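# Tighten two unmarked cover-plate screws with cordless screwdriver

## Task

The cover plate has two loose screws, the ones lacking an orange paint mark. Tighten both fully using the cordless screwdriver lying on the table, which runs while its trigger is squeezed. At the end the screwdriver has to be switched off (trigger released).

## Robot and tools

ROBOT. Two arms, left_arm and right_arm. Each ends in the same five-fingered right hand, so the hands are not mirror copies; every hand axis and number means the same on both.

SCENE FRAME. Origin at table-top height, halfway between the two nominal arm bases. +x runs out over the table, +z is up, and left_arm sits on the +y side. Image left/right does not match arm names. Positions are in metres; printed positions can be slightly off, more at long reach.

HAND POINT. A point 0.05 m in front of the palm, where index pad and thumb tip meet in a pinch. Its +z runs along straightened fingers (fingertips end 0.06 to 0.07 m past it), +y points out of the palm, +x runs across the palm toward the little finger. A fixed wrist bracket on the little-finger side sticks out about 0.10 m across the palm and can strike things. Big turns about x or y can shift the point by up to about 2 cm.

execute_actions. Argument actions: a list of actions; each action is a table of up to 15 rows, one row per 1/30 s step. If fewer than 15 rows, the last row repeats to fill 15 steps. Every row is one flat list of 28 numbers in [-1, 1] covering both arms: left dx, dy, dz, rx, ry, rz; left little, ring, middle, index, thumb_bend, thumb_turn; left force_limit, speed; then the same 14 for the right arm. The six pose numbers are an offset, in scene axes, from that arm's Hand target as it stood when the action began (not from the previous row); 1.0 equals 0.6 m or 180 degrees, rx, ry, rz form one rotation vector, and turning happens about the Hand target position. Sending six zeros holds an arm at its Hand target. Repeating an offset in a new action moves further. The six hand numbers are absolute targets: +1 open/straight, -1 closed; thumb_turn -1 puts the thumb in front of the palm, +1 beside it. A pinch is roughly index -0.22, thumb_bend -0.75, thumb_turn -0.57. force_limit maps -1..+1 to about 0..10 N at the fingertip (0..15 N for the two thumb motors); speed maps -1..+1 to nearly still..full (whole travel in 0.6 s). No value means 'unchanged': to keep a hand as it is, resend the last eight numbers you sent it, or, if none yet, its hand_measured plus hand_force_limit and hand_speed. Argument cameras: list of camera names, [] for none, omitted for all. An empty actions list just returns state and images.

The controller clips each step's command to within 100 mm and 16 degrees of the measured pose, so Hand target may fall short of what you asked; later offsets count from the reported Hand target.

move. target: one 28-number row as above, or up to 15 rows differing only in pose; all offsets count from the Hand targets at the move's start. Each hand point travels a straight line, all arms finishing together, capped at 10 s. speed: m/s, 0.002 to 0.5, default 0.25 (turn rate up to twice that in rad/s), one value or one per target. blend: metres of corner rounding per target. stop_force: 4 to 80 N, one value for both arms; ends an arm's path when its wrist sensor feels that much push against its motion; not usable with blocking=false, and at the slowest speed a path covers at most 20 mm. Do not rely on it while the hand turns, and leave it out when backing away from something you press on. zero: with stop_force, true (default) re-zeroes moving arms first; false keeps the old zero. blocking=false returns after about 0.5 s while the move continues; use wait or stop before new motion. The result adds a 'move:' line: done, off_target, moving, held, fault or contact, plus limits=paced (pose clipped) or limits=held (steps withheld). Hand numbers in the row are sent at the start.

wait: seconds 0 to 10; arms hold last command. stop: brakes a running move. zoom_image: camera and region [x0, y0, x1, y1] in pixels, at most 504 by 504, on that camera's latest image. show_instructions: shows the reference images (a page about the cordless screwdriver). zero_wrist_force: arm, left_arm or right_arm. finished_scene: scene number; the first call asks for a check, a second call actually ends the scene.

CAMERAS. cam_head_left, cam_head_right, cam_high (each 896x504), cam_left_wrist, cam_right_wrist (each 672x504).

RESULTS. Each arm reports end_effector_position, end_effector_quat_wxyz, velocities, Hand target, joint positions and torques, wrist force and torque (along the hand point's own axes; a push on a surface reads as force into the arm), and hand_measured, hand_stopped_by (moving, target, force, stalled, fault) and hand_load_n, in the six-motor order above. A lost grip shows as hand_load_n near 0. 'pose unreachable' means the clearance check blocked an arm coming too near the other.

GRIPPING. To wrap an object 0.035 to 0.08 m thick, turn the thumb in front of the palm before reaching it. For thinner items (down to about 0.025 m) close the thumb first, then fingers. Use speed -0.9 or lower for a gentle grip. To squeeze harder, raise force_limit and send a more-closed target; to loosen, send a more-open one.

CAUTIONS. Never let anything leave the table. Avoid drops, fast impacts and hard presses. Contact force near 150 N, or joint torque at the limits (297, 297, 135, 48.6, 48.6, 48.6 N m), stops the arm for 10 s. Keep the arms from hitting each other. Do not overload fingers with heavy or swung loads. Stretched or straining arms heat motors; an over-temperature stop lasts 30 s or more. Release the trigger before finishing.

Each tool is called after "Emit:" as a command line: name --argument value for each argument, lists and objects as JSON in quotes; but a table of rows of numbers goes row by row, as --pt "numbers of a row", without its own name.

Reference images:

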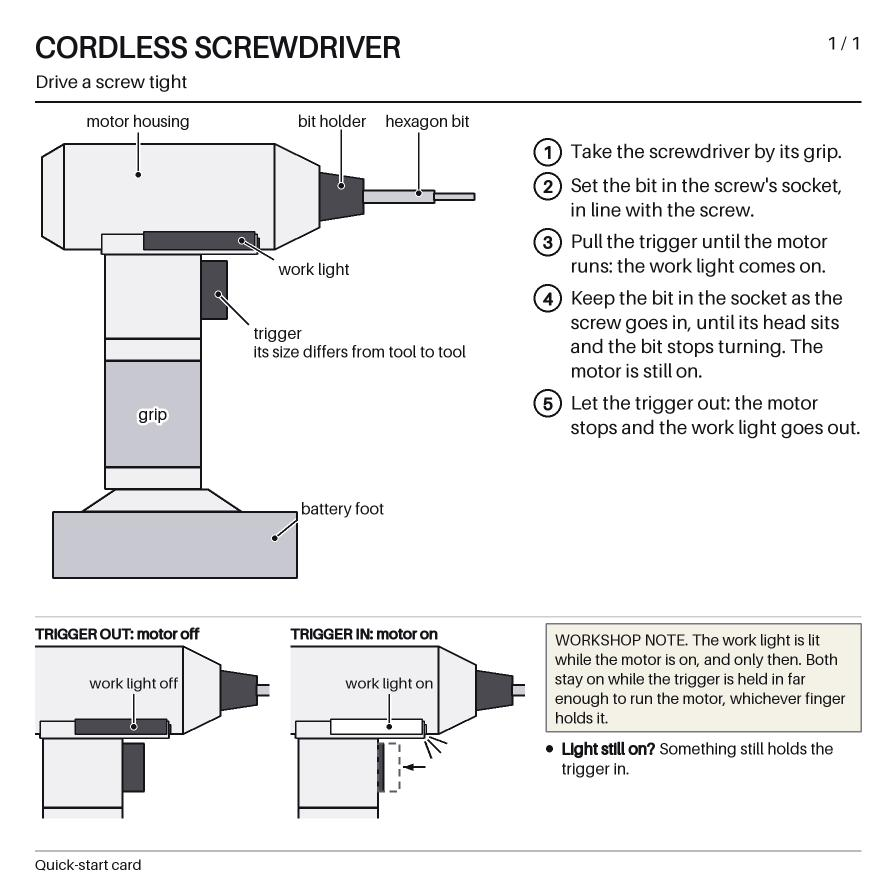

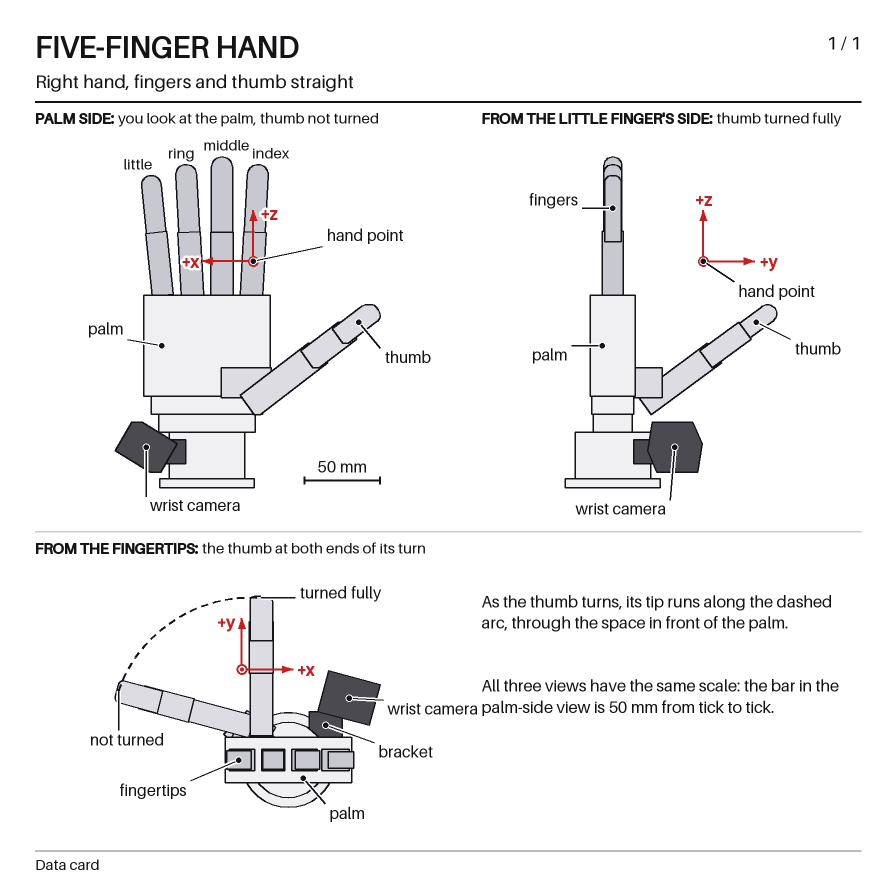

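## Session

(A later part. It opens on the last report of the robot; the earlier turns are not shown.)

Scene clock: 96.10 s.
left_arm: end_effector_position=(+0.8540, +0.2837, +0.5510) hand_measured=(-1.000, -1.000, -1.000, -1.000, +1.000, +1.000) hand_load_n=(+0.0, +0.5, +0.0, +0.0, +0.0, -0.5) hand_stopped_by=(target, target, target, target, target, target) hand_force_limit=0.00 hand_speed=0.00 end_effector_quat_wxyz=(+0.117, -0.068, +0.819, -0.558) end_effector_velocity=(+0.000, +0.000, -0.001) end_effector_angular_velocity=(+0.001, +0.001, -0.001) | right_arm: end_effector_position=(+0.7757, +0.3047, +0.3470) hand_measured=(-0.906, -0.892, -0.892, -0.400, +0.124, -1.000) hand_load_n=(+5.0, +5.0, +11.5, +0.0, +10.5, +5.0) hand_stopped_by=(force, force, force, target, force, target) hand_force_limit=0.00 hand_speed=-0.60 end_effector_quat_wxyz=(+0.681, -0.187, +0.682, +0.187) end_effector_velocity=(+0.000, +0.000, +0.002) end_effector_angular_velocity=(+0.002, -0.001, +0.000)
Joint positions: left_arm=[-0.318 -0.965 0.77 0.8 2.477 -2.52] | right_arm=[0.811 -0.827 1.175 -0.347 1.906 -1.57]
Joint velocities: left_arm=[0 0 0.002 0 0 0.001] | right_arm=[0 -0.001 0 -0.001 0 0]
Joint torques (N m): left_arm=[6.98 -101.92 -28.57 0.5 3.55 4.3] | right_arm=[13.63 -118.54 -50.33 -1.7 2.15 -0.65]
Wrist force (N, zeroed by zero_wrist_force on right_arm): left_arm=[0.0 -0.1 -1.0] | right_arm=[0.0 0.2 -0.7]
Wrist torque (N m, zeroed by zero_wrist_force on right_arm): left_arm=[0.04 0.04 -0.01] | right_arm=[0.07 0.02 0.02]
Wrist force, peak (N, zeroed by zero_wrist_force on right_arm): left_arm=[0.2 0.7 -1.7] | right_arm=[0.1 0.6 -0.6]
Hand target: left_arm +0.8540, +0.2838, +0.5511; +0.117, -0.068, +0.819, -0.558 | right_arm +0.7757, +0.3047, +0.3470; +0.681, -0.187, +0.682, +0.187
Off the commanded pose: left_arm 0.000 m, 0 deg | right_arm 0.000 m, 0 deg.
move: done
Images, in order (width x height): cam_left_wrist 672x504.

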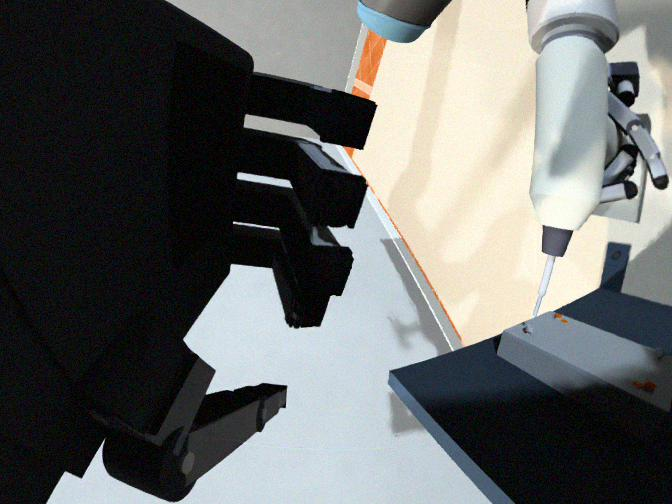

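Emit:
move --target '[0,0,0,0,0,0,-1,-1,-1,-1,1,1,0,0,0.0112,0.0072,0,0,0,0,-1,-1,-1,-0.4,-1,-1,0,-0.6]' --speed 0.02 --stop_force 10 --cameras '[]'

Emit:
move --target '[0,0,0,0,0,0,-1,-1,-1,-1,1,1,0,0,0.0112,0.0072,0,0,0,0,-1,-1,-1,-0.4,-1,-1,0,-0.6]' --speed 0.005 --stop_force 5 --cameras '["cam_left_wrist"]'

Emit:
zoom_image --camera "cam_left_wrist" --region '[515, 310, 545, 340]'

Scene clock: 98.97 s.
left_arm: end_effector_position=(+0.8540, +0.2838, +0.5511) hand_measured=(-1.000, -1.000, -1.000, -1.000, +1.000, +1.000) hand_load_n=(+0.0, +0.0, +0.0, +0.0, +0.0, +0.0) hand_stopped_by=(target, target, target, target, target, target) hand_force_limit=0.00 hand_speed=0.00 end_effector_quat_wxyz=(+0.117, -0.068, +0.819, -0.558) end_effector_velocity=(+0.000, +0.000, +0.000) end_effector_angular_velocity=(+0.001, -0.001, +0.000) | right_arm: end_effector_position=(+0.7824, +0.3090, +0.3470) hand_measured=(-0.906, -0.892, -0.892, -0.400, +0.124, -1.000) hand_load_n=(+5.0, +5.0, +11.5, +0.0, +10.5, +5.0) hand_stopped_by=(force, force, force, target, force, target) hand_force_limit=0.00 hand_speed=-0.60 end_effector_quat_wxyz=(+0.681, -0.187, +0.682, +0.187) end_effector_velocity=(+0.000, +0.000, +0.000) end_effector_angular_velocity=(+0.000, +0.000, +0.000)
Joint positions: left_arm=[-0.318 -0.966 0.77 0.8 2.477 -2.52] | right_arm=[0.809 -0.815 1.154 -0.338 1.904 -1.57]
Joint velocities: left_arm=[-0.001 0 0 -0.001 -0.001 0.001] | right_arm=[0 0 0 0 0 0]
Joint torques (N m): left_arm=[8.6 -99.65 -29.19 -1.66 3.1 3.44] | right_arm=[3.7 -124.81 -42.21 -6.2 1.13 -0.11]
Wrist force (N, zeroed by zero_wrist_force on right_arm): left_arm=[-0.2 -0.2 -1.1] | right_arm=[0.1 0.2 -0.2]
Wrist torque (N m, zeroed by zero_wrist_force on right_arm): left_arm=[0.05 0.07 -0.03] | right_arm=[0.06 -0.02 0.02]
Wrist force, peak (N, zeroed by zero_wrist_force on right_arm): left_arm=[0.3 -0.2 -1.1] | right_arm=[0.2 -0.2 -0.9]
Hand target: left_arm +0.8540, +0.2838, +0.5511; +0.117, -0.068, +0.819, -0.558 | right_arm +0.7824, +0.3091, +0.3470; +0.681, -0.187, +0.682, +0.187
Off the commanded pose: left_arm 0.000 m, 0 deg | right_arm 0.000 m, 0 deg.
move: done
No camera images: "cameras" was empty.

Scene clock: 100.37 s.
left_arm: end_effector_position=(+0.8540, +0.2838, +0.5511) hand_measured=(-1.000, -1.000, -1.000, -1.000, +1.000, +1.000) hand_load_n=(+0.0, +0.0, +0.0, +0.0, +0.0, +0.0) hand_stopped_by=(target, target, target, target, target, target) hand_force_limit=0.00 hand_speed=0.00 end_effector_quat_wxyz=(+0.117, -0.068, +0.819, -0.558) end_effector_velocity=(+0.000, +0.001, +0.000) end_effector_angular_velocity=(+0.000, +0.001, +0.002) | right_arm: end_effector_position=(+0.7839, +0.3101, +0.3471) hand_measured=(-0.906, -0.892, -0.892, -0.400, +0.124, -1.000) hand_load_n=(+5.5, +5.0, +11.5, +0.0, +11.0, +4.5) hand_stopped_by=(force, force, force, target, force, target) hand_force_limit=0.00 hand_speed=-0.60 end_effector_quat_wxyz=(+0.681, -0.187, +0.682, +0.187) end_effector_velocity=(+0.000, +0.000, +0.001) end_effector_angular_velocity=(+0.001, -0.001, +0.000)
Joint positions: left_arm=[-0.318 -0.966 0.77 0.8 2.477 -2.52] | right_arm=[0.808 -0.812 1.149 -0.335 1.903 -1.57]
Joint velocities: left_arm=[0.001 0 0 0 0 -0.001] | right_arm=[0 -0.001 0 -0.001 0 0]
Joint torques (N m): left_arm=[5.94 -98.58 -29.57 -1.25 2.64 3.27] | right_arm=[10.68 -125.7 -42.81 -6.28 1.33 0.03]
Wrist force (N, zeroed by zero_wrist_force on right_arm): left_arm=[-0.2 0.1 -0.6] | right_arm=[0.3 0.0 -2.0]
Wrist torque (N m, zeroed by zero_wrist_force on right_arm): left_arm=[0.06 0.05 -0.01] | right_arm=[0.09 -0.04 0.03]
Wrist force, peak (N, zeroed by zero_wrist_force on right_arm): left_arm=[-0.7 0.2 -1.1] | right_arm=[1.5 -0.5 -10.4]
Hand target: left_arm +0.8540, +0.2838, +0.5511; +0.117, -0.068, +0.819, -0.558 | right_arm +0.7839, +0.3101, +0.3471; +0.681, -0.187, +0.682, +0.187
Off the commanded pose: left_arm 0.000 m, 0 deg | right_arm 0.006 m, 0 deg.
move: contact (right_arm)
Images, in order (width x height): cam_left_wrist 672x504.

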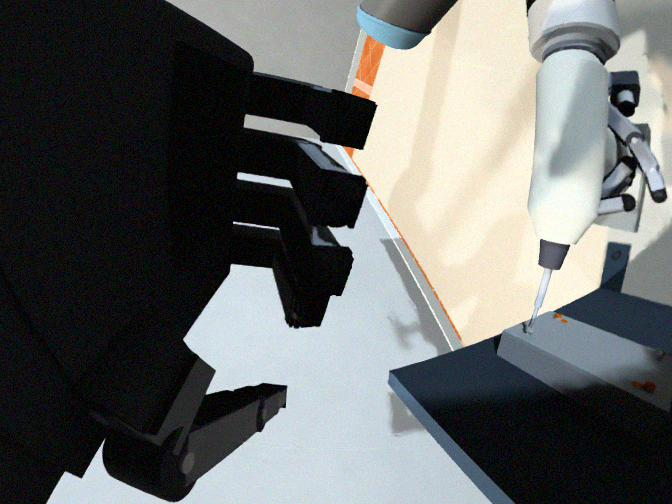

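Scaled by 16.800 from the camera's 672x504 image, which has a finer 960x720 frame.

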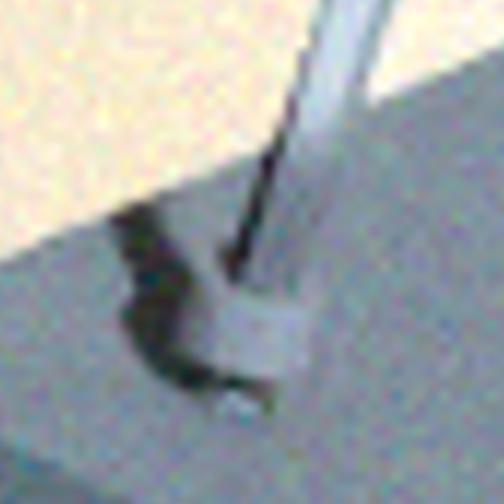

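Emit:
move --target '[0,0,0,0,0,0,-1,-1,-1,-1,1,1,0,0,0,0,0,0,0,0,-1,-1,-1,-1,-1,-1,0,-0.6]' --speed 0.004 --cameras '["cam_left_wrist"]'

Emit:
zoom_image --camera "cam_left_wrist" --region '[515, 310, 545, 340]'

Emit:
move --target '[0,0,0,0,0,0,-1,-1,-1,-1,1,1,0,0,0.0056,0.0036,0,0,0,0,-1,-1,-1,-1,-1,-1,0,-0.6]' --speed 0.004 --stop_force 6 --cameras '["cam_left_wrist"]'

Emit:
zoom_image --camera "cam_left_wrist" --region '[515, 310, 545, 340]'

Scene clock: 101.57 s.
left_arm: end_effector_position=(+0.8540, +0.2838, +0.5511) hand_measured=(-1.000, -1.000, -1.000, -1.000, +1.000, +1.000) hand_load_n=(+0.0, +0.0, +0.0, +0.0, +0.0, -0.5) hand_stopped_by=(target, target, target, target, target, target) hand_force_limit=0.00 hand_speed=0.00 end_effector_quat_wxyz=(+0.117, -0.068, +0.819, -0.558) end_effector_velocity=(+0.000, +0.000, +0.000) end_effector_angular_velocity=(+0.000, +0.000, -0.001) | right_arm: end_effector_position=(+0.7839, +0.3101, +0.3471) hand_measured=(-0.906, -0.892, -0.892, -0.840, +0.124, -1.000) hand_load_n=(+5.0, +5.0, +11.5, +5.5, +11.0, +5.0) hand_stopped_by=(force, force, force, force, force, target) hand_force_limit=0.00 hand_speed=-0.60 end_effector_quat_wxyz=(+0.681, -0.187, +0.682, +0.187) end_effector_velocity=(+0.000, +0.000, -0.001) end_effector_angular_velocity=(-0.001, +0.000, +0.000)
Joint positions: left_arm=[-0.318 -0.966 0.77 0.8 2.477 -2.52] | right_arm=[0.808 -0.812 1.149 -0.335 1.903 -1.57]
Joint velocities: left_arm=[0 0 0 0.001 0.001 0.001] | right_arm=[0 0.001 0 0 0 0]
Joint torques (N m): left_arm=[5.48 -96.81 -28.16 -1.26 2.36 3.5] | right_arm=[13.06 -124.99 -44.45 -5.11 1.22 0.15]
Wrist force (N, zeroed by zero_wrist_force on right_arm): left_arm=[-0.3 0.1 -0.8] | right_arm=[0.4 -0.2 -3.0]
Wrist torque (N m, zeroed by zero_wrist_force on right_arm): left_arm=[0.08 0.08 -0.02] | right_arm=[0.10 -0.05 0.02]
Wrist force, peak (N, zeroed by zero_wrist_force on right_arm): left_arm=[-0.2 -0.2 -0.9] | right_arm=[0.4 -0.2 -3.0]
Hand target: left_arm +0.8540, +0.2838, +0.5511; +0.117, -0.068, +0.819, -0.558 | right_arm +0.7839, +0.3101, +0.3471; +0.681, -0.187, +0.682, +0.187
Off the commanded pose: left_arm 0.000 m, 0 deg | right_arm 0.000 m, 0 deg.
move: done
Images, in order (width x height): cam_left_wrist 672x504.

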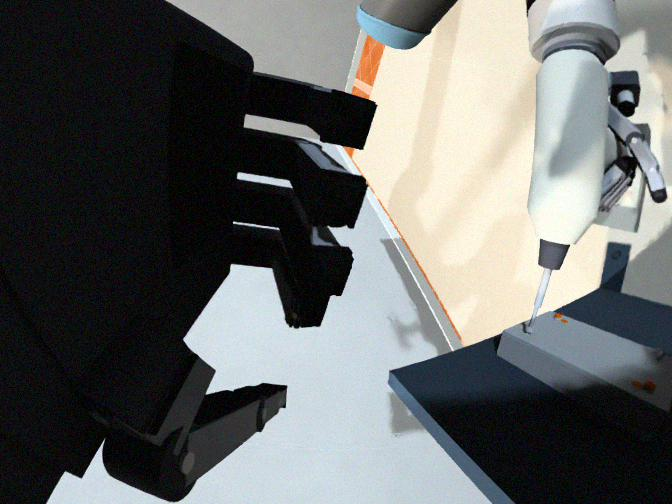

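Scaled by 16.800 from the camera's 672x504 image, which has a finer 960x720 frame.

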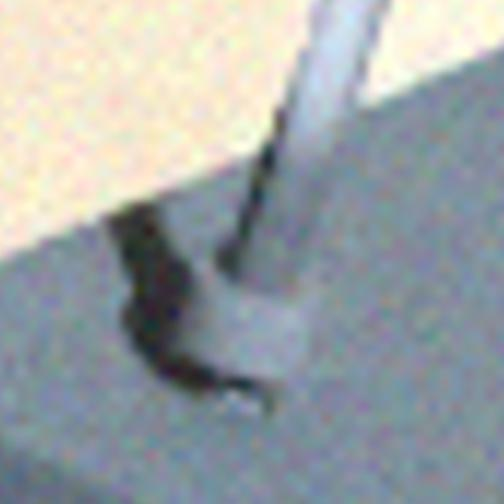

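Scene clock: 102.40 s.
left_arm: end_effector_position=(+0.8540, +0.2838, +0.5511) hand_measured=(-1.000, -1.000, -1.000, -1.000, +1.000, +1.000) hand_load_n=(+0.0, +0.0, +0.0, +0.5, +0.0, -0.5) hand_stopped_by=(target, target, target, target, target, target) hand_force_limit=0.00 hand_speed=0.00 end_effector_quat_wxyz=(+0.117, -0.068, +0.819, -0.558) end_effector_velocity=(+0.000, +0.000, +0.000) end_effector_angular_velocity=(+0.000, -0.001, -0.001) | right_arm: end_effector_position=(+0.7841, +0.3103, +0.3471) hand_measured=(-0.906, -0.892, -0.892, -0.840, +0.124, -1.000) hand_load_n=(+5.0, +5.0, +10.5, +5.5, +11.5, +4.5) hand_stopped_by=(force, force, force, force, force, target) hand_force_limit=0.00 hand_speed=-0.60 end_effector_quat_wxyz=(+0.681, -0.187, +0.682, +0.187) end_effector_velocity=(+0.000, +0.000, +0.001) end_effector_angular_velocity=(+0.001, -0.001, +0.000)
Joint positions: left_arm=[-0.318 -0.966 0.77 0.8 2.477 -2.52] | right_arm=[0.808 -0.812 1.148 -0.335 1.903 -1.57]
Joint velocities: left_arm=[0 0 0 -0.001 0 0.001] | right_arm=[0 -0.001 0 0 0 0]
Joint torques (N m): left_arm=[7.2 -99.26 -29.01 -1.8 1.59 3.05] | right_arm=[2.76 -124.58 -42.55 -6.73 0.97 0.05]
Wrist force (N, zeroed by zero_wrist_force on right_arm): left_arm=[0.0 0.1 -0.6] | right_arm=[0.4 -0.2 -2.8]
Wrist torque (N m, zeroed by zero_wrist_force on right_arm): left_arm=[0.07 0.03 -0.01] | right_arm=[0.09 -0.04 0.03]
Wrist force, peak (N, zeroed by zero_wrist_force on right_arm): left_arm=[-0.2 0.3 -1.1] | right_arm=[2.0 -0.8 -10.1]
Hand target: left_arm +0.8540, +0.2838, +0.5511; +0.117, -0.068, +0.819, -0.558 | right_arm +0.7841, +0.3103, +0.3472; +0.681, -0.187, +0.682, +0.187
Off the commanded pose: left_arm 0.000 m, 0 deg | right_arm 0.004 m, 0 deg.
move: contact (right_arm)
Images, in order (width x height): cam_left_wrist 672x504.

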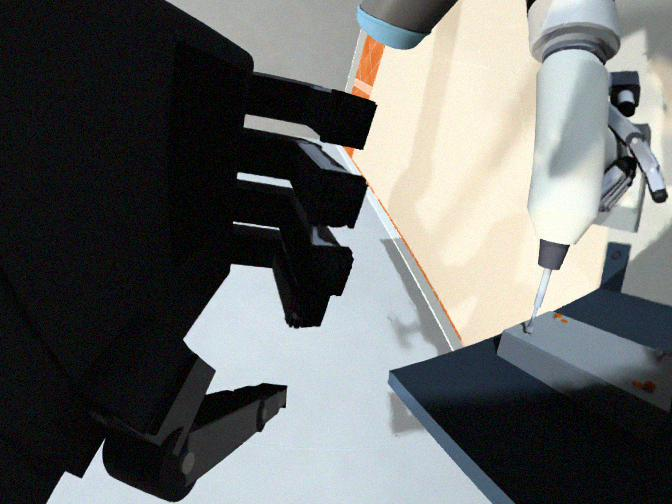

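Scaled by 16.800 from the camera's 672x504 image, which has a finer 960x720 frame.

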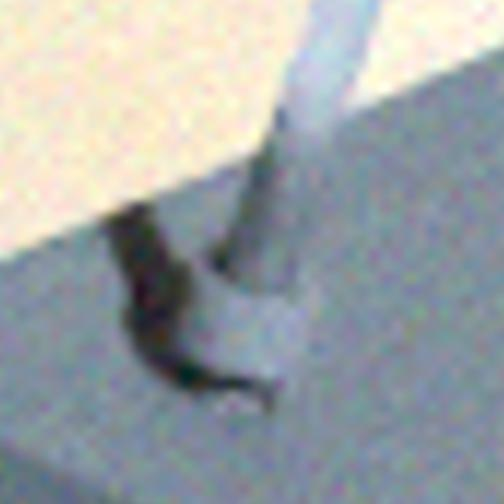

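Emit:
move --target '[-0.065,0.149,-0.022,0,0,0,-1,-1,-1,-1,1,1,0,0,0,0,0,0,0,0,-1,-1,-1,-0.4,-1,-1,0,-0.6]' --speed 0.1 --cameras '["cam_left_wrist"]'

Emit:
zoom_image --camera "cam_left_wrist" --region '[425, 250, 455, 280]'

Scene clock: 104.03 s.
left_arm: end_effector_position=(+0.8149, +0.3734, +0.5380) hand_measured=(-1.000, -1.000, -1.000, -1.000, +1.000, +1.000) hand_load_n=(+0.0, +0.0, +0.0, +0.0, +0.0, -0.5) hand_stopped_by=(target, target, target, target, target, target) hand_force_limit=0.00 hand_speed=0.00 end_effector_quat_wxyz=(+0.117, -0.068, +0.819, -0.558) end_effector_velocity=(+0.001, -0.002, +0.000) end_effector_angular_velocity=(+0.000, +0.000, +0.001) | right_arm: end_effector_position=(+0.7841, +0.3103, +0.3472) hand_measured=(-0.906, -0.892, -0.892, -0.400, +0.124, -1.000) hand_load_n=(+5.0, +5.0, +10.5, +0.0, +11.5, +4.0) hand_stopped_by=(force, force, force, target, force, target) hand_force_limit=0.00 hand_speed=-0.60 end_effector_quat_wxyz=(+0.681, -0.187, +0.682, +0.187) end_effector_velocity=(+0.000, +0.000, +0.001) end_effector_angular_velocity=(+0.001, -0.001, +0.000)
Joint positions: left_arm=[-0.223 -1.046 0.931 0.799 2.553 -2.422] | right_arm=[0.808 -0.812 1.148 -0.335 1.903 -1.57]
Joint velocities: left_arm=[-0.002 0.002 -0.004 -0.001 -0.003 -0.004] | right_arm=[0 -0.001 0 0 0 0]
Joint torques (N m): left_arm=[-10.95 -58.7 -53.8 -0.22 -0.61 -3.41] | right_arm=[1.64 -124.17 -45.64 -5.3 1.07 0.15]
Wrist force (N, zeroed by zero_wrist_force on right_arm): left_arm=[-0.1 0.1 -1.1] | right_arm=[0.7 -0.2 -3.8]
Wrist torque (N m, zeroed by zero_wrist_force on right_arm): left_arm=[0.10 0.05 0.00] | right_arm=[0.18 -0.14 0.06]
Wrist force, peak (N, zeroed by zero_wrist_force on right_arm): left_arm=[0.3 0.6 -1.8] | right_arm=[0.4 0.1 -4.3]
Hand target: left_arm +0.8151, +0.3733, +0.5379; +0.117, -0.068, +0.819, -0.558 | right_arm +0.7841, +0.3103, +0.3472; +0.681, -0.187, +0.682, +0.187
Off the commanded pose: left_arm 0.000 m, 0 deg | right_arm 0.000 m, 0 deg.
move: done
Images, in order (width x height): cam_left_wrist 672x504.

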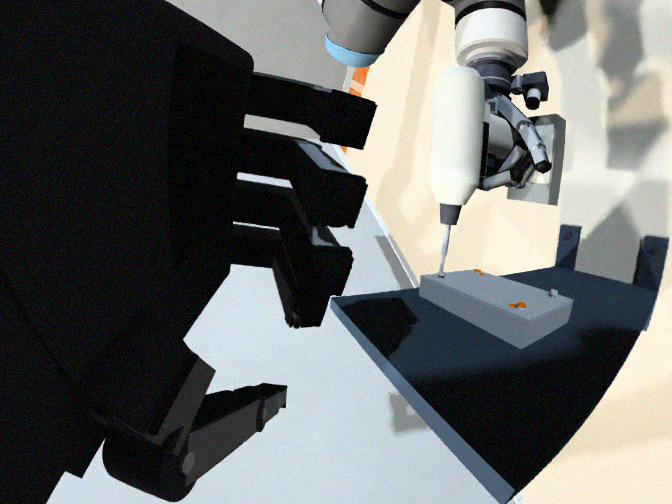

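Scaled by 16.800 from the camera's 672x504 image, which has a finer 960x720 frame.

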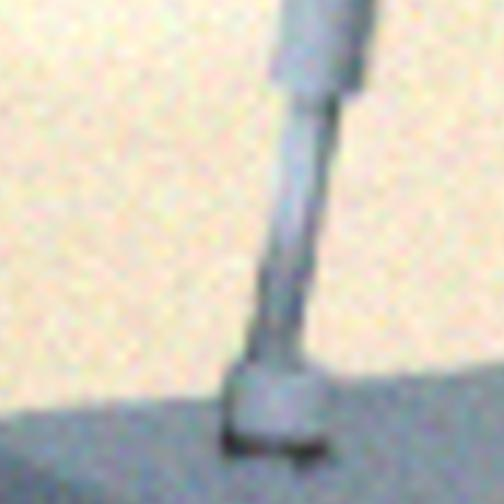

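Emit:
move --target '[0,0,0,0,0,0,-1,-1,-1,-1,1,1,0,0,-0.0003,0.0006,0,0,0,0,-1,-1,-1,-1,-1,-1,0,-0.6]' --speed 0.004 --cameras '[]'

Emit:
move --target '[0,0,0,0,0,0,-1,-1,-1,-1,1,1,0,0,0.0056,0.0036,0,0,0,0,-1,-1,-1,-1,-1,-1,0,-0.6]' --speed 0.004 --stop_force 6 --cameras '["cam_left_wrist"]'

Emit:
zoom_image --camera "cam_left_wrist" --region '[425, 250, 455, 280]'

Scene clock: 105.40 s.
left_arm: end_effector_position=(+0.8151, +0.3733, +0.5379) hand_measured=(-1.000, -1.000, -1.000, -1.000, +1.000, +1.000) hand_load_n=(+0.0, +0.0, +0.0, +0.0, +0.0, -0.5) hand_stopped_by=(target, target, target, target, target, target) hand_force_limit=0.00 hand_speed=0.00 end_effector_quat_wxyz=(+0.117, -0.068, +0.819, -0.558) end_effector_velocity=(+0.000, +0.001, +0.000) end_effector_angular_velocity=(+0.000, +0.000, +0.001) | right_arm: end_effector_position=(+0.7839, +0.3107, +0.3472) hand_measured=(-0.906, -0.892, -0.892, -0.840, +0.124, -1.000) hand_load_n=(+5.0, +5.0, +10.5, +5.5, +11.5, +4.5) hand_stopped_by=(force, force, force, force, force, target) hand_force_limit=0.00 hand_speed=-0.60 end_effector_quat_wxyz=(+0.681, -0.187, +0.682, +0.187) end_effector_velocity=(+0.000, +0.000, +0.001) end_effector_angular_velocity=(+0.001, -0.001, +0.000)
Joint positions: left_arm=[-0.223 -1.046 0.931 0.799 2.553 -2.422] | right_arm=[0.809 -0.811 1.147 -0.335 1.904 -1.57]
Joint velocities: left_arm=[0.001 0 0 0 0 -0.001] | right_arm=[0 -0.001 0 -0.001 0 0]
Joint torques (N m): left_arm=[-14.8 -60.45 -50.09 -1.36 -0.63 -3.14] | right_arm=[11.38 -106.79 -53.74 -2.51 1.22 0.04]
Wrist force (N, zeroed by zero_wrist_force on right_arm): left_arm=[-0.2 0.3 -0.7] | right_arm=[1.0 -0.5 -7.0]
Wrist torque (N m, zeroed by zero_wrist_force on right_arm): left_arm=[0.11 0.06 0.00] | right_arm=[0.26 -0.19 0.06]
Wrist force, peak (N, zeroed by zero_wrist_force on right_arm): left_arm=[-0.4 0.0 -1.1] | right_arm=[0.7 -2.2 -8.5]
Hand target: left_arm +0.8151, +0.3733, +0.5379; +0.117, -0.068, +0.819, -0.558 | right_arm +0.7839, +0.3107, +0.3472; +0.681, -0.187, +0.682, +0.187
Off the commanded pose: left_arm 0.000 m, 0 deg | right_arm 0.000 m, 0 deg.
move: done
No camera images: "cameras" was empty.

Scene clock: 106.53 s.
left_arm: end_effector_position=(+0.8151, +0.3733, +0.5379) hand_measured=(-1.000, -1.000, -1.000, -1.000, +1.000, +1.000) hand_load_n=(+0.0, +0.0, +0.0, +0.0, +0.0, +0.0) hand_stopped_by=(target, target, target, target, target, target) hand_force_limit=0.00 hand_speed=0.00 end_effector_quat_wxyz=(+0.117, -0.068, +0.819, -0.558) end_effector_velocity=(+0.000, +0.000, +0.000) end_effector_angular_velocity=(+0.000, -0.001, +0.000) | right_arm: end_effector_position=(+0.7841, +0.3110, +0.3471) hand_measured=(-0.906, -0.892, -0.892, -0.840, +0.124, -1.000) hand_load_n=(+5.0, +4.5, +9.5, +5.5, +12.5, +3.5) hand_stopped_by=(force, force, force, force, force, target) hand_force_limit=0.00 hand_speed=-0.60 end_effector_quat_wxyz=(+0.681, -0.187, +0.682, +0.187) end_effector_velocity=(+0.000, +0.000, -0.002) end_effector_angular_velocity=(-0.002, +0.001, +0.000)
Joint positions: left_arm=[-0.223 -1.046 0.931 0.799 2.553 -2.422] | right_arm=[0.809 -0.811 1.146 -0.334 1.903 -1.57]
Joint velocities: left_arm=[0 0 0 -0.001 -0.001 0.001] | right_arm=[0 0.001 0 0.001 0 0]
Joint torques (N m): left_arm=[-11.7 -60.3 -48.06 -0.49 -1.26 -3.45] | right_arm=[4.94 -124.96 -44.7 -6.86 1.28 0]
Wrist force (N, zeroed by zero_wrist_force on right_arm): left_arm=[0.2 0.0 -0.2] | right_arm=[1.3 -0.6 -7.1]
Wrist torque (N m, zeroed by zero_wrist_force on right_arm): left_arm=[0.04 -0.02 0.02] | right_arm=[0.26 -0.23 0.08]
Wrist force, peak (N, zeroed by zero_wrist_force on right_arm): left_arm=[-0.1 -0.2 -1.1] | right_arm=[2.2 -1.1 -14.8]
Hand target: left_arm +0.8151, +0.3733, +0.5379; +0.117, -0.068, +0.819, -0.558 | right_arm +0.7841, +0.3110, +0.3471; +0.681, -0.187, +0.682, +0.187
Off the commanded pose: left_arm 0.000 m, 0 deg | right_arm 0.004 m, 0 deg.
move: contact (right_arm)
Images, in order (width x height): cam_left_wrist 672x504.

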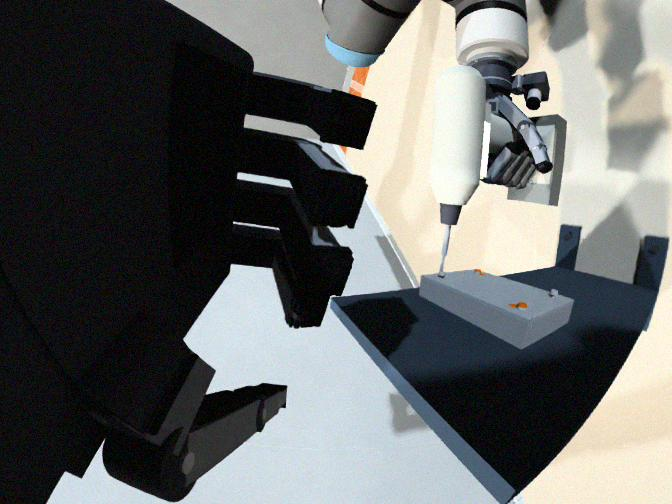

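Scaled by 16.800 from the camera's 672x504 image, which has a finer 960x720 frame.

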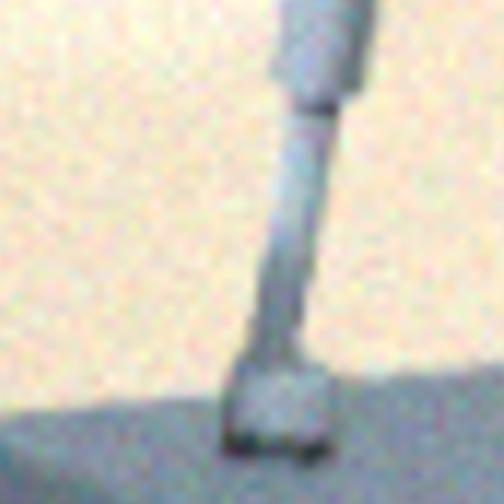

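Emit:
move --target '[0.065,-0.149,0.022,0,0,0,-1,-1,-1,-1,1,1,0,0,-0.0070,-0.0045,0,0,0,0,-1,-1,-1,-0.4,-1,-1,0,-0.6]' --speed 0.1 --cameras '[]'

Emit:
move --target '[0.05,0.008,-0.08,0,0,0,-1,-1,-1,-1,1,1,0,0,0,0,0,0,0,0,-1,-1,-1,-0.4,-1,-1,0,-0.6]' --speed 0.06 --stop_force 8 --cameras '["cam_left_wrist","cam_high"]'

Scene clock: 108.60 s.
left_arm: end_effector_position=(+0.8540, +0.2838, +0.5510) hand_measured=(-1.000, -1.000, -1.000, -1.000, +1.000, +1.000) hand_load_n=(+0.0, +0.0, +0.0, +0.0, +0.0, -0.5) hand_stopped_by=(target, target, target, target, target, target) hand_force_limit=0.00 hand_speed=0.00 end_effector_quat_wxyz=(+0.117, -0.068, +0.819, -0.558) end_effector_velocity=(+0.000, +0.000, -0.001) end_effector_angular_velocity=(+0.000, +0.001, -0.001) | right_arm: end_effector_position=(+0.7799, +0.3083, +0.3471) hand_measured=(-0.906, -0.892, -0.892, -0.400, +0.124, -1.000) hand_load_n=(+4.0, +4.5, +11.0, +0.0, +11.0, +5.0) hand_stopped_by=(force, force, force, target, force, target) hand_force_limit=0.00 hand_speed=-0.60 end_effector_quat_wxyz=(+0.681, -0.187, +0.682, +0.187) end_effector_velocity=(+0.000, +0.000, +0.001) end_effector_angular_velocity=(+0.001, -0.001, +0.000)
Joint positions: left_arm=[-0.318 -0.965 0.77 0.8 2.477 -2.52] | right_arm=[0.81 -0.818 1.16 -0.34 1.905 -1.57]
Joint velocities: left_arm=[0 0 0.002 0 0.001 0] | right_arm=[0 -0.001 0 0 0 0]
Joint torques (N m): left_arm=[9.87 -98.84 -27.14 0.72 3.52 4.95] | right_arm=[12.29 -112.64 -50.58 -5.05 1.81 0.02]
Wrist force (N, zeroed by zero_wrist_force on right_arm): left_arm=[-0.3 0.4 -0.9] | right_arm=[0.0 0.0 -0.2]
Wrist torque (N m, zeroed by zero_wrist_force on right_arm): left_arm=[0.13 0.07 -0.01] | right_arm=[0.01 0.01 0.01]
Wrist force, peak (N, zeroed by zero_wrist_force on right_arm): left_arm=[0.6 1.2 -2.1] | right_arm=[1.2 -0.5 -7.6]
Hand target: left_arm +0.8540, +0.2838, +0.5511; +0.117, -0.068, +0.819, -0.558 | right_arm +0.7799, +0.3083, +0.3471; +0.681, -0.187, +0.682, +0.187
Off the commanded pose: left_arm 0.000 m, 0 deg | right_arm 0.000 m, 0 deg.
move: done
No camera images: "cameras" was empty.

Scene clock: 110.73 s.
left_arm: end_effector_position=(+0.8839, +0.2886, +0.5031) hand_measured=(-1.000, -1.000, -1.000, -1.000, +1.000, +1.000) hand_load_n=(+0.0, +0.0, +0.0, +0.0, +0.0, +0.0) hand_stopped_by=(target, target, target, target, target, target) hand_force_limit=0.00 hand_speed=0.00 end_effector_quat_wxyz=(+0.117, -0.068, +0.819, -0.558) end_effector_velocity=(+0.000, +0.001, -0.001) end_effector_angular_velocity=(+0.001, +0.002, +0.002) | right_arm: end_effector_position=(+0.7799, +0.3083, +0.3471) hand_measured=(-0.906, -0.892, -0.892, -0.400, +0.124, -1.000) hand_load_n=(+4.0, +4.5, +10.5, +0.0, +11.0, +5.0) hand_stopped_by=(force, force, force, target, force, target) hand_force_limit=0.00 hand_speed=-0.60 end_effector_quat_wxyz=(+0.681, -0.187, +0.682, +0.187) end_effector_velocity=(+0.000, +0.000, +0.001) end_effector_angular_velocity=(+0.001, -0.001, +0.000)
Joint positions: left_arm=[-0.303 -0.913 0.77 0.758 2.489 -2.506] | right_arm=[0.81 -0.818 1.16 -0.34 1.905 -1.57]
Joint velocities: left_arm=[0.001 0.001 0 0 -0.001 -0.001] | right_arm=[0 0 0 -0.001 0 0]
Joint torques (N m): left_arm=[-15.33 -102.93 -43.29 4.23 -0.5 -2.81] | right_arm=[-3.35 -105.84 -49.36 -2.19 -0.07 -0.48]
Wrist force (N, zeroed by zero_wrist_force on right_arm): left_arm=[0.1 0.2 -0.8] | right_arm=[0.1 -0.1 -0.1]
Wrist torque (N m, zeroed by zero_wrist_force on right_arm): left_arm=[0.08 0.00 0.00] | right_arm=[-0.01 -0.01 0.01]
Wrist force, peak (N, zeroed by zero_wrist_force on right_arm): left_arm=[0.1 -1.0 -1.1] | right_arm=[0.1 -0.2 -0.8]
Hand target: left_arm +0.8839, +0.2886, +0.5030; +0.117, -0.068, +0.819, -0.558 | right_arm +0.7799, +0.3083, +0.3471; +0.681, -0.187, +0.682, +0.187
Off the commanded pose: left_arm 0.000 m, 0 deg | right_arm 0.000 m, 0 deg.
move: done
Images, in order (width x height): cam_high 896x504, cam_left_wrist 672x504.

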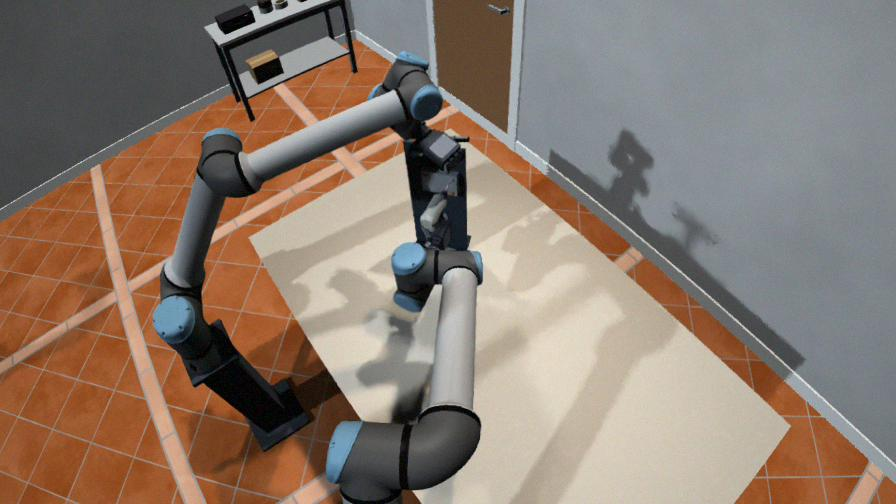

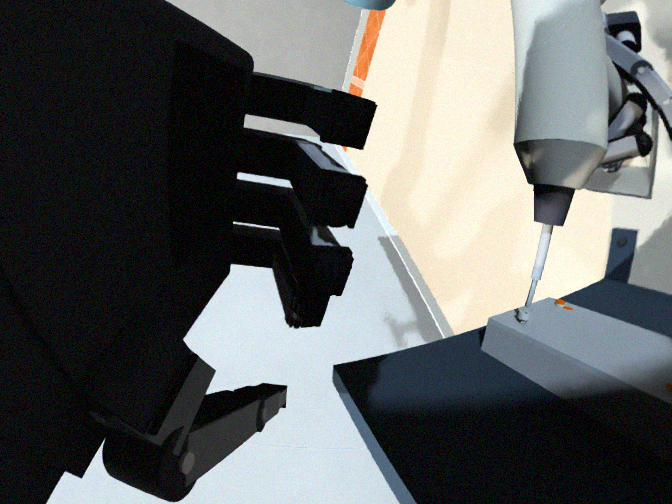

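Emit:
zoom_image --camera "cam_left_wrist" --region '[505, 295, 545, 335]'

Scaled by 12.600 from the camera's 672x504 image, which has a finer 960x720 frame.

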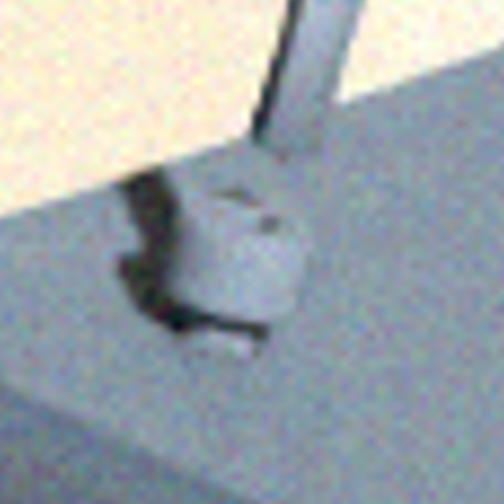

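Emit:
move --target '[-0.0515,0.1095,-0.0117,0,0,0,-1,-1,-1,-1,1,1,0,0,0,0,0,0,0,0,-1,-1,-1,-0.4,-1,-1,0,-0.6]' --speed 0.06 --stop_force 8 --cameras '["cam_left_wrist"]'

Emit:
zoom_image --camera "cam_left_wrist" --region '[425, 240, 465, 280]'

Scene clock: 113.53 s.
left_arm: end_effector_position=(+0.8531, +0.3544, +0.4960) hand_measured=(-1.000, -1.000, -1.000, -1.000, +1.000, +1.000) hand_load_n=(+0.0, +0.0, +0.0, +0.0, +0.0, -0.5) hand_stopped_by=(target, target, target, target, target, target) hand_force_limit=0.00 hand_speed=0.00 end_effector_quat_wxyz=(+0.117, -0.068, +0.819, -0.558) end_effector_velocity=(+0.000, +0.000, +0.000) end_effector_angular_velocity=(+0.000, +0.000, +0.000) | right_arm: end_effector_position=(+0.7799, +0.3083, +0.3471) hand_measured=(-0.906, -0.892, -0.892, -0.400, +0.124, -1.000) hand_load_n=(+3.5, +4.5, +11.0, +0.0, +11.0, +5.0) hand_stopped_by=(force, force, force, target, force, target) hand_force_limit=0.00 hand_speed=-0.60 end_effector_quat_wxyz=(+0.681, -0.187, +0.682, +0.187) end_effector_velocity=(+0.000, +0.000, +0.001) end_effector_angular_velocity=(+0.001, -0.001, +0.000)
Joint positions: left_arm=[-0.237 -0.978 0.895 0.753 2.542 -2.438] | right_arm=[0.81 -0.818 1.16 -0.34 1.905 -1.57]
Joint velocities: left_arm=[0 0 0 0 0 0] | right_arm=[0 -0.001 0 0 0 0]
Joint torques (N m): left_arm=[-11.58 -62.8 -51.01 -1.99 -1.23 -3.56] | right_arm=[-13.31 -105.01 -43.62 -3.03 0.18 -0.7]
Wrist force (N, zeroed by zero_wrist_force on right_arm): left_arm=[-0.2 0.2 -0.5] | right_arm=[-0.1 0.0 -0.5]
Wrist torque (N m, zeroed by zero_wrist_force on right_arm): left_arm=[0.07 0.05 -0.01] | right_arm=[0.04 0.04 0.00]
Wrist force, peak (N, zeroed by zero_wrist_force on right_arm): left_arm=[0.2 0.2 -1.5] | right_arm=[-0.1 0.1 -0.9]
Hand target: left_arm +0.8531, +0.3544, +0.4960; +0.117, -0.068, +0.819, -0.558 | right_arm +0.7799, +0.3083, +0.3471; +0.681, -0.187, +0.682, +0.187
Off the commanded pose: left_arm 0.000 m, 0 deg | right_arm 0.000 m, 0 deg.
move: done
Images, in order (width x height): cam_left_wrist 672x504.

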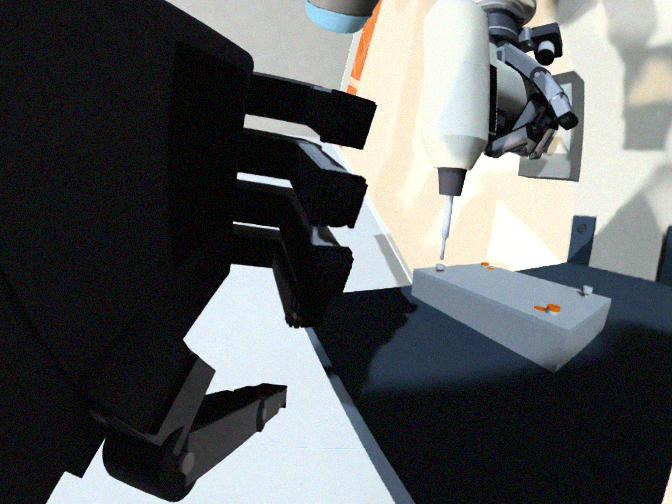

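Scaled by 12.600 from the camera's 672x504 image, which has a finer 960x720 frame.

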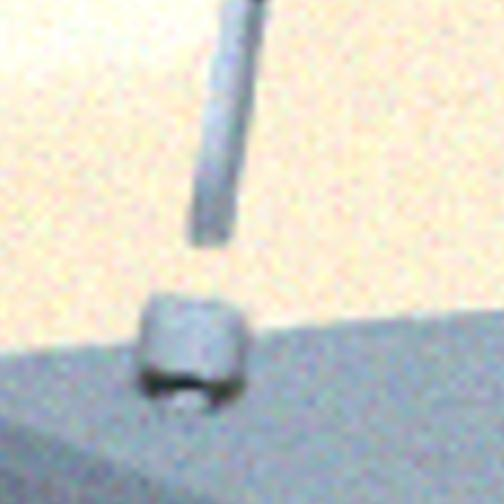

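Emit:
move --target '[0,0,0,0,0,0,-1,-1,-1,-1,1,1,0,0,0.00055,-0.00095,-0.0005,0,0,0,-1,-1,-1,-0.4,-1,-1,0,-0.6]' --speed 0.02 --cameras '["cam_left_wrist"]'

Emit:
zoom_image --camera "cam_left_wrist" --region '[430, 245, 455, 270]'

Emit:
move --target '[0.0515,-0.1095,0.0117,0,0,0,-1,-1,-1,-1,1,1,0,0,0,0,0,0,0,0,-1,-1,-1,-0.4,-1,-1,0,-0.6]' --speed 0.06 --cameras '["cam_left_wrist"]'

Emit:
zoom_image --camera "cam_left_wrist" --region '[510, 298, 540, 328]'

Scene clock: 114.53 s.
left_arm: end_effector_position=(+0.8531, +0.3544, +0.4960) hand_measured=(-1.000, -1.000, -1.000, -1.000, +1.000, +1.000) hand_load_n=(+0.0, +0.0, +0.0, +0.0, +0.0, -0.5) hand_stopped_by=(target, target, target, target, target, target) hand_force_limit=0.00 hand_speed=0.00 end_effector_quat_wxyz=(+0.117, -0.068, +0.819, -0.558) end_effector_velocity=(+0.000, +0.000, +0.000) end_effector_angular_velocity=(+0.000, -0.002, +0.000) | right_arm: end_effector_position=(+0.7803, +0.3077, +0.3468) hand_measured=(-0.906, -0.892, -0.892, -0.400, +0.124, -1.000) hand_load_n=(+4.0, +4.0, +11.0, +0.0, +11.0, +5.0) hand_stopped_by=(force, force, force, target, force, target) hand_force_limit=0.00 hand_speed=-0.60 end_effector_quat_wxyz=(+0.681, -0.187, +0.682, +0.187) end_effector_velocity=(+0.000, +0.000, +0.000) end_effector_angular_velocity=(+0.001, -0.001, +0.000)
Joint positions: left_arm=[-0.237 -0.978 0.895 0.753 2.542 -2.438] | right_arm=[0.81 -0.819 1.161 -0.341 1.904 -1.57]
Joint velocities: left_arm=[0 0 0 0 0 0.001] | right_arm=[0 0 0 -0.001 0 0]
Joint torques (N m): left_arm=[-11.1 -63.33 -48.76 -0.74 -0.69 -3.54] | right_arm=[-12.55 -124.09 -42.02 -6.36 -1.12 -0.8]
Wrist force (N, zeroed by zero_wrist_force on right_arm): left_arm=[-0.3 0.1 -0.4] | right_arm=[-0.3 -0.2 -0.5]
Wrist torque (N m, zeroed by zero_wrist_force on right_arm): left_arm=[0.04 0.05 -0.03] | right_arm=[0.01 0.05 -0.02]
Wrist force, peak (N, zeroed by zero_wrist_force on right_arm): left_arm=[-0.2 0.2 -0.9] | right_arm=[-0.3 0.1 -0.6]
Hand target: left_arm +0.8531, +0.3544, +0.4960; +0.117, -0.068, +0.819, -0.558 | right_arm +0.7802, +0.3077, +0.3468; +0.681, -0.187, +0.682, +0.187
Off the commanded pose: left_arm 0.000 m, 0 deg | right_arm 0.000 m, 0 deg.
move: done
Images, in order (width x height): cam_left_wrist 672x504.

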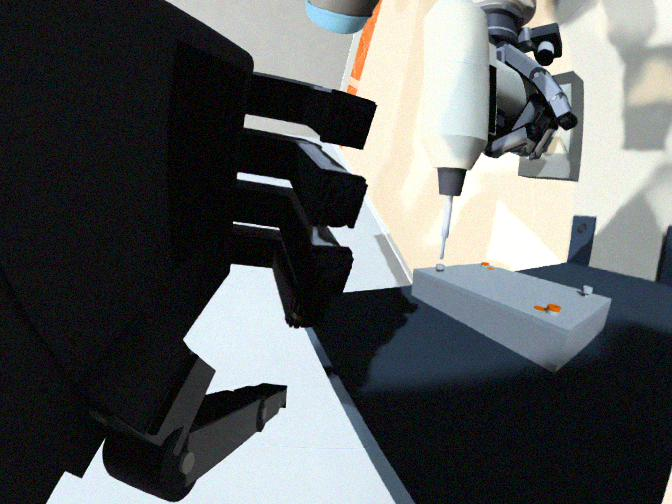

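Scaled by 20.160 from the camera's 672x504 image, which has a finer 960x720 frame.

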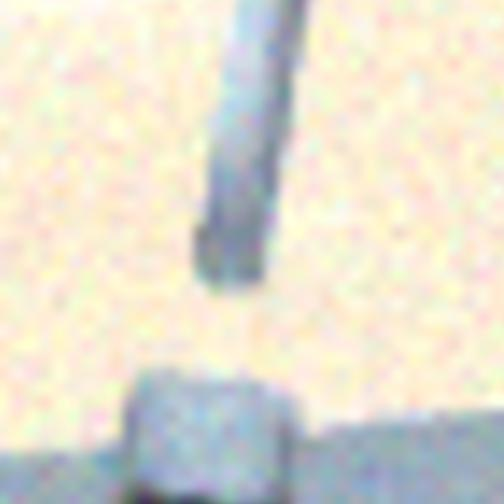

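Scene clock: 116.07 s.
left_arm: end_effector_position=(+0.8840, +0.2884, +0.5030) hand_measured=(-1.000, -1.000, -1.000, -1.000, +1.000, +1.000) hand_load_n=(+0.0, +0.0, +0.0, +0.0, +0.0, +0.0) hand_stopped_by=(target, target, target, target, target, target) hand_force_limit=0.00 hand_speed=0.00 end_effector_quat_wxyz=(+0.117, -0.068, +0.819, -0.558) end_effector_velocity=(-0.001, +0.002, -0.001) end_effector_angular_velocity=(+0.000, +0.002, +0.000) | right_arm: end_effector_position=(+0.7803, +0.3077, +0.3468) hand_measured=(-0.906, -0.892, -0.892, -0.400, +0.124, -1.000) hand_load_n=(+4.0, +4.5, +11.0, +0.0, +11.0, +5.0) hand_stopped_by=(force, force, force, target, force, target) hand_force_limit=0.00 hand_speed=-0.60 end_effector_quat_wxyz=(+0.681, -0.187, +0.682, +0.187) end_effector_velocity=(+0.000, +0.000, +0.000) end_effector_angular_velocity=(+0.000, -0.001, +0.000)
Joint positions: left_arm=[-0.303 -0.913 0.77 0.758 2.489 -2.506] | right_arm=[0.81 -0.819 1.161 -0.341 1.904 -1.57]
Joint velocities: left_arm=[0.002 -0.002 0.004 0 0.002 0.002] | right_arm=[0 0 0 -0.001 0 0]
Joint torques (N m): left_arm=[8.69 -103.25 -27.28 2.93 2.54 3.62] | right_arm=[-5.48 -124.35 -51.84 -3.2 0.61 -0.52]
Wrist force (N, zeroed by zero_wrist_force on right_arm): left_arm=[0.0 0.0 -0.8] | right_arm=[0.1 0.0 -0.3]
Wrist torque (N m, zeroed by zero_wrist_force on right_arm): left_arm=[0.05 0.02 -0.02] | right_arm=[0.01 0.00 0.01]
Wrist force, peak (N, zeroed by zero_wrist_force on right_arm): left_arm=[-0.3 -0.1 -1.5] | right_arm=[0.6 0.3 -0.7]
Hand target: left_arm +0.8839, +0.2886, +0.5031; +0.117, -0.068, +0.819, -0.558 | right_arm +0.7802, +0.3077, +0.3468; +0.681, -0.187, +0.682, +0.187
Off the commanded pose: left_arm 0.000 m, 0 deg | right_arm 0.000 m, 0 deg.
move: done
Images, in order (width x height): cam_left_wrist 672x504.

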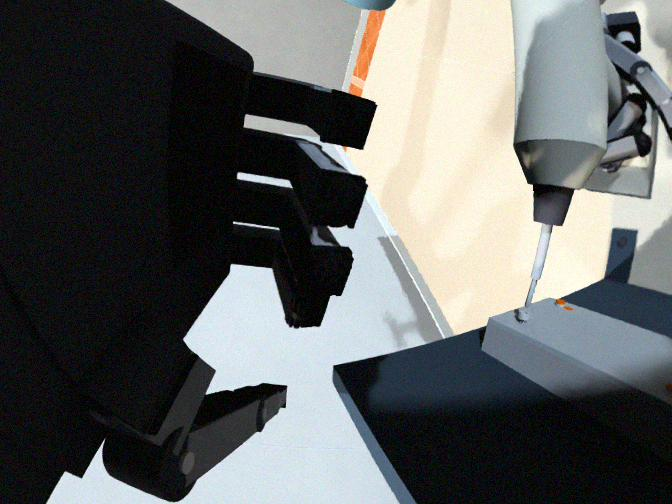

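Scaled by 16.800 from the camera's 672x504 image, which has a finer 960x720 frame.

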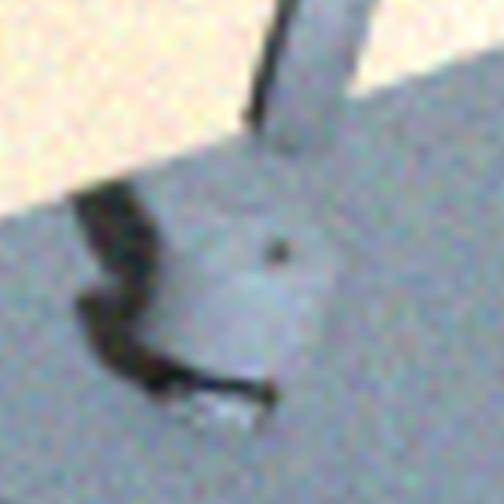

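Emit:
move --target '[0,0,0,0,0,0,-1,-1,-1,-1,1,1,0,0,0.0115,0.0069,0,0,0,0,-1,-1,-1,-0.4,-1,-1,0,-0.6]' --speed 0.006 --stop_force 4 --cameras '["cam_left_wrist"]'

Emit:
zoom_image --camera "cam_left_wrist" --region '[510, 298, 540, 328]'

Scene clock: 118.10 s.
left_arm: end_effector_position=(+0.8839, +0.2886, +0.5031) hand_measured=(-1.000, -1.000, -1.000, -1.000, +1.000, +1.000) hand_load_n=(+0.0, +0.0, +0.0, +0.0, +0.0, +0.0) hand_stopped_by=(target, target, target, target, target, target) hand_force_limit=0.00 hand_speed=0.00 end_effector_quat_wxyz=(+0.117, -0.068, +0.819, -0.558) end_effector_velocity=(+0.000, +0.000, +0.000) end_effector_angular_velocity=(+0.001, -0.001, +0.000) | right_arm: end_effector_position=(+0.7839, +0.3098, +0.3468) hand_measured=(-0.906, -0.892, -0.892, -0.400, +0.124, -1.000) hand_load_n=(+4.0, +4.5, +10.5, +0.0, +11.0, +4.5) hand_stopped_by=(force, force, force, target, force, target) hand_force_limit=0.00 hand_speed=-0.60 end_effector_quat_wxyz=(+0.681, -0.187, +0.682, +0.187) end_effector_velocity=(+0.000, +0.000, +0.001) end_effector_angular_velocity=(+0.000, +0.000, +0.000)
Joint positions: left_arm=[-0.303 -0.913 0.77 0.758 2.489 -2.506] | right_arm=[0.808 -0.812 1.15 -0.336 1.903 -1.57]
Joint velocities: left_arm=[0 0 0 0 0 0.002] | right_arm=[0 -0.001 0 0 0 0]
Joint torques (N m): left_arm=[5.23 -103.54 -29.07 -2.09 3.08 4.14] | right_arm=[10.6 -124.85 -42.51 -6.12 1.38 -0.56]
Wrist force (N, zeroed by zero_wrist_force on right_arm): left_arm=[0.1 0.0 -0.7] | right_arm=[0.3 0.4 -1.3]
Wrist torque (N m, zeroed by zero_wrist_force on right_arm): left_arm=[0.03 0.00 -0.01] | right_arm=[0.12 -0.06 0.04]
Wrist force, peak (N, zeroed by zero_wrist_force on right_arm): left_arm=[-0.2 0.5 -1.0] | right_arm=[1.4 -1.2 -10.5]
Hand target: left_arm +0.8839, +0.2886, +0.5031; +0.117, -0.068, +0.819, -0.558 | right_arm +0.7839, +0.3099, +0.3468; +0.681, -0.187, +0.682, +0.187
Off the commanded pose: left_arm 0.000 m, 0 deg | right_arm 0.004 m, 0 deg.
move: contact (right_arm)
Images, in order (width x height): cam_left_wrist 672x504.

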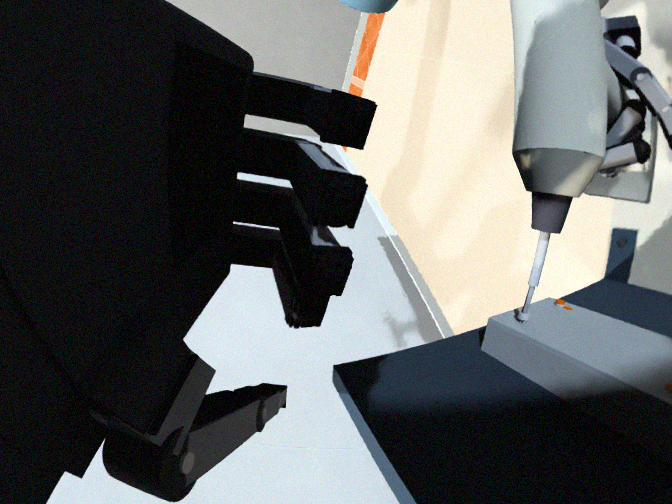

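Scaled by 16.800 from the camera's 672x504 image, which has a finer 960x720 frame.

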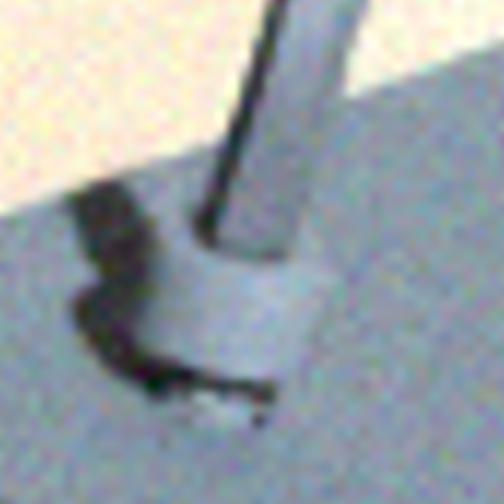

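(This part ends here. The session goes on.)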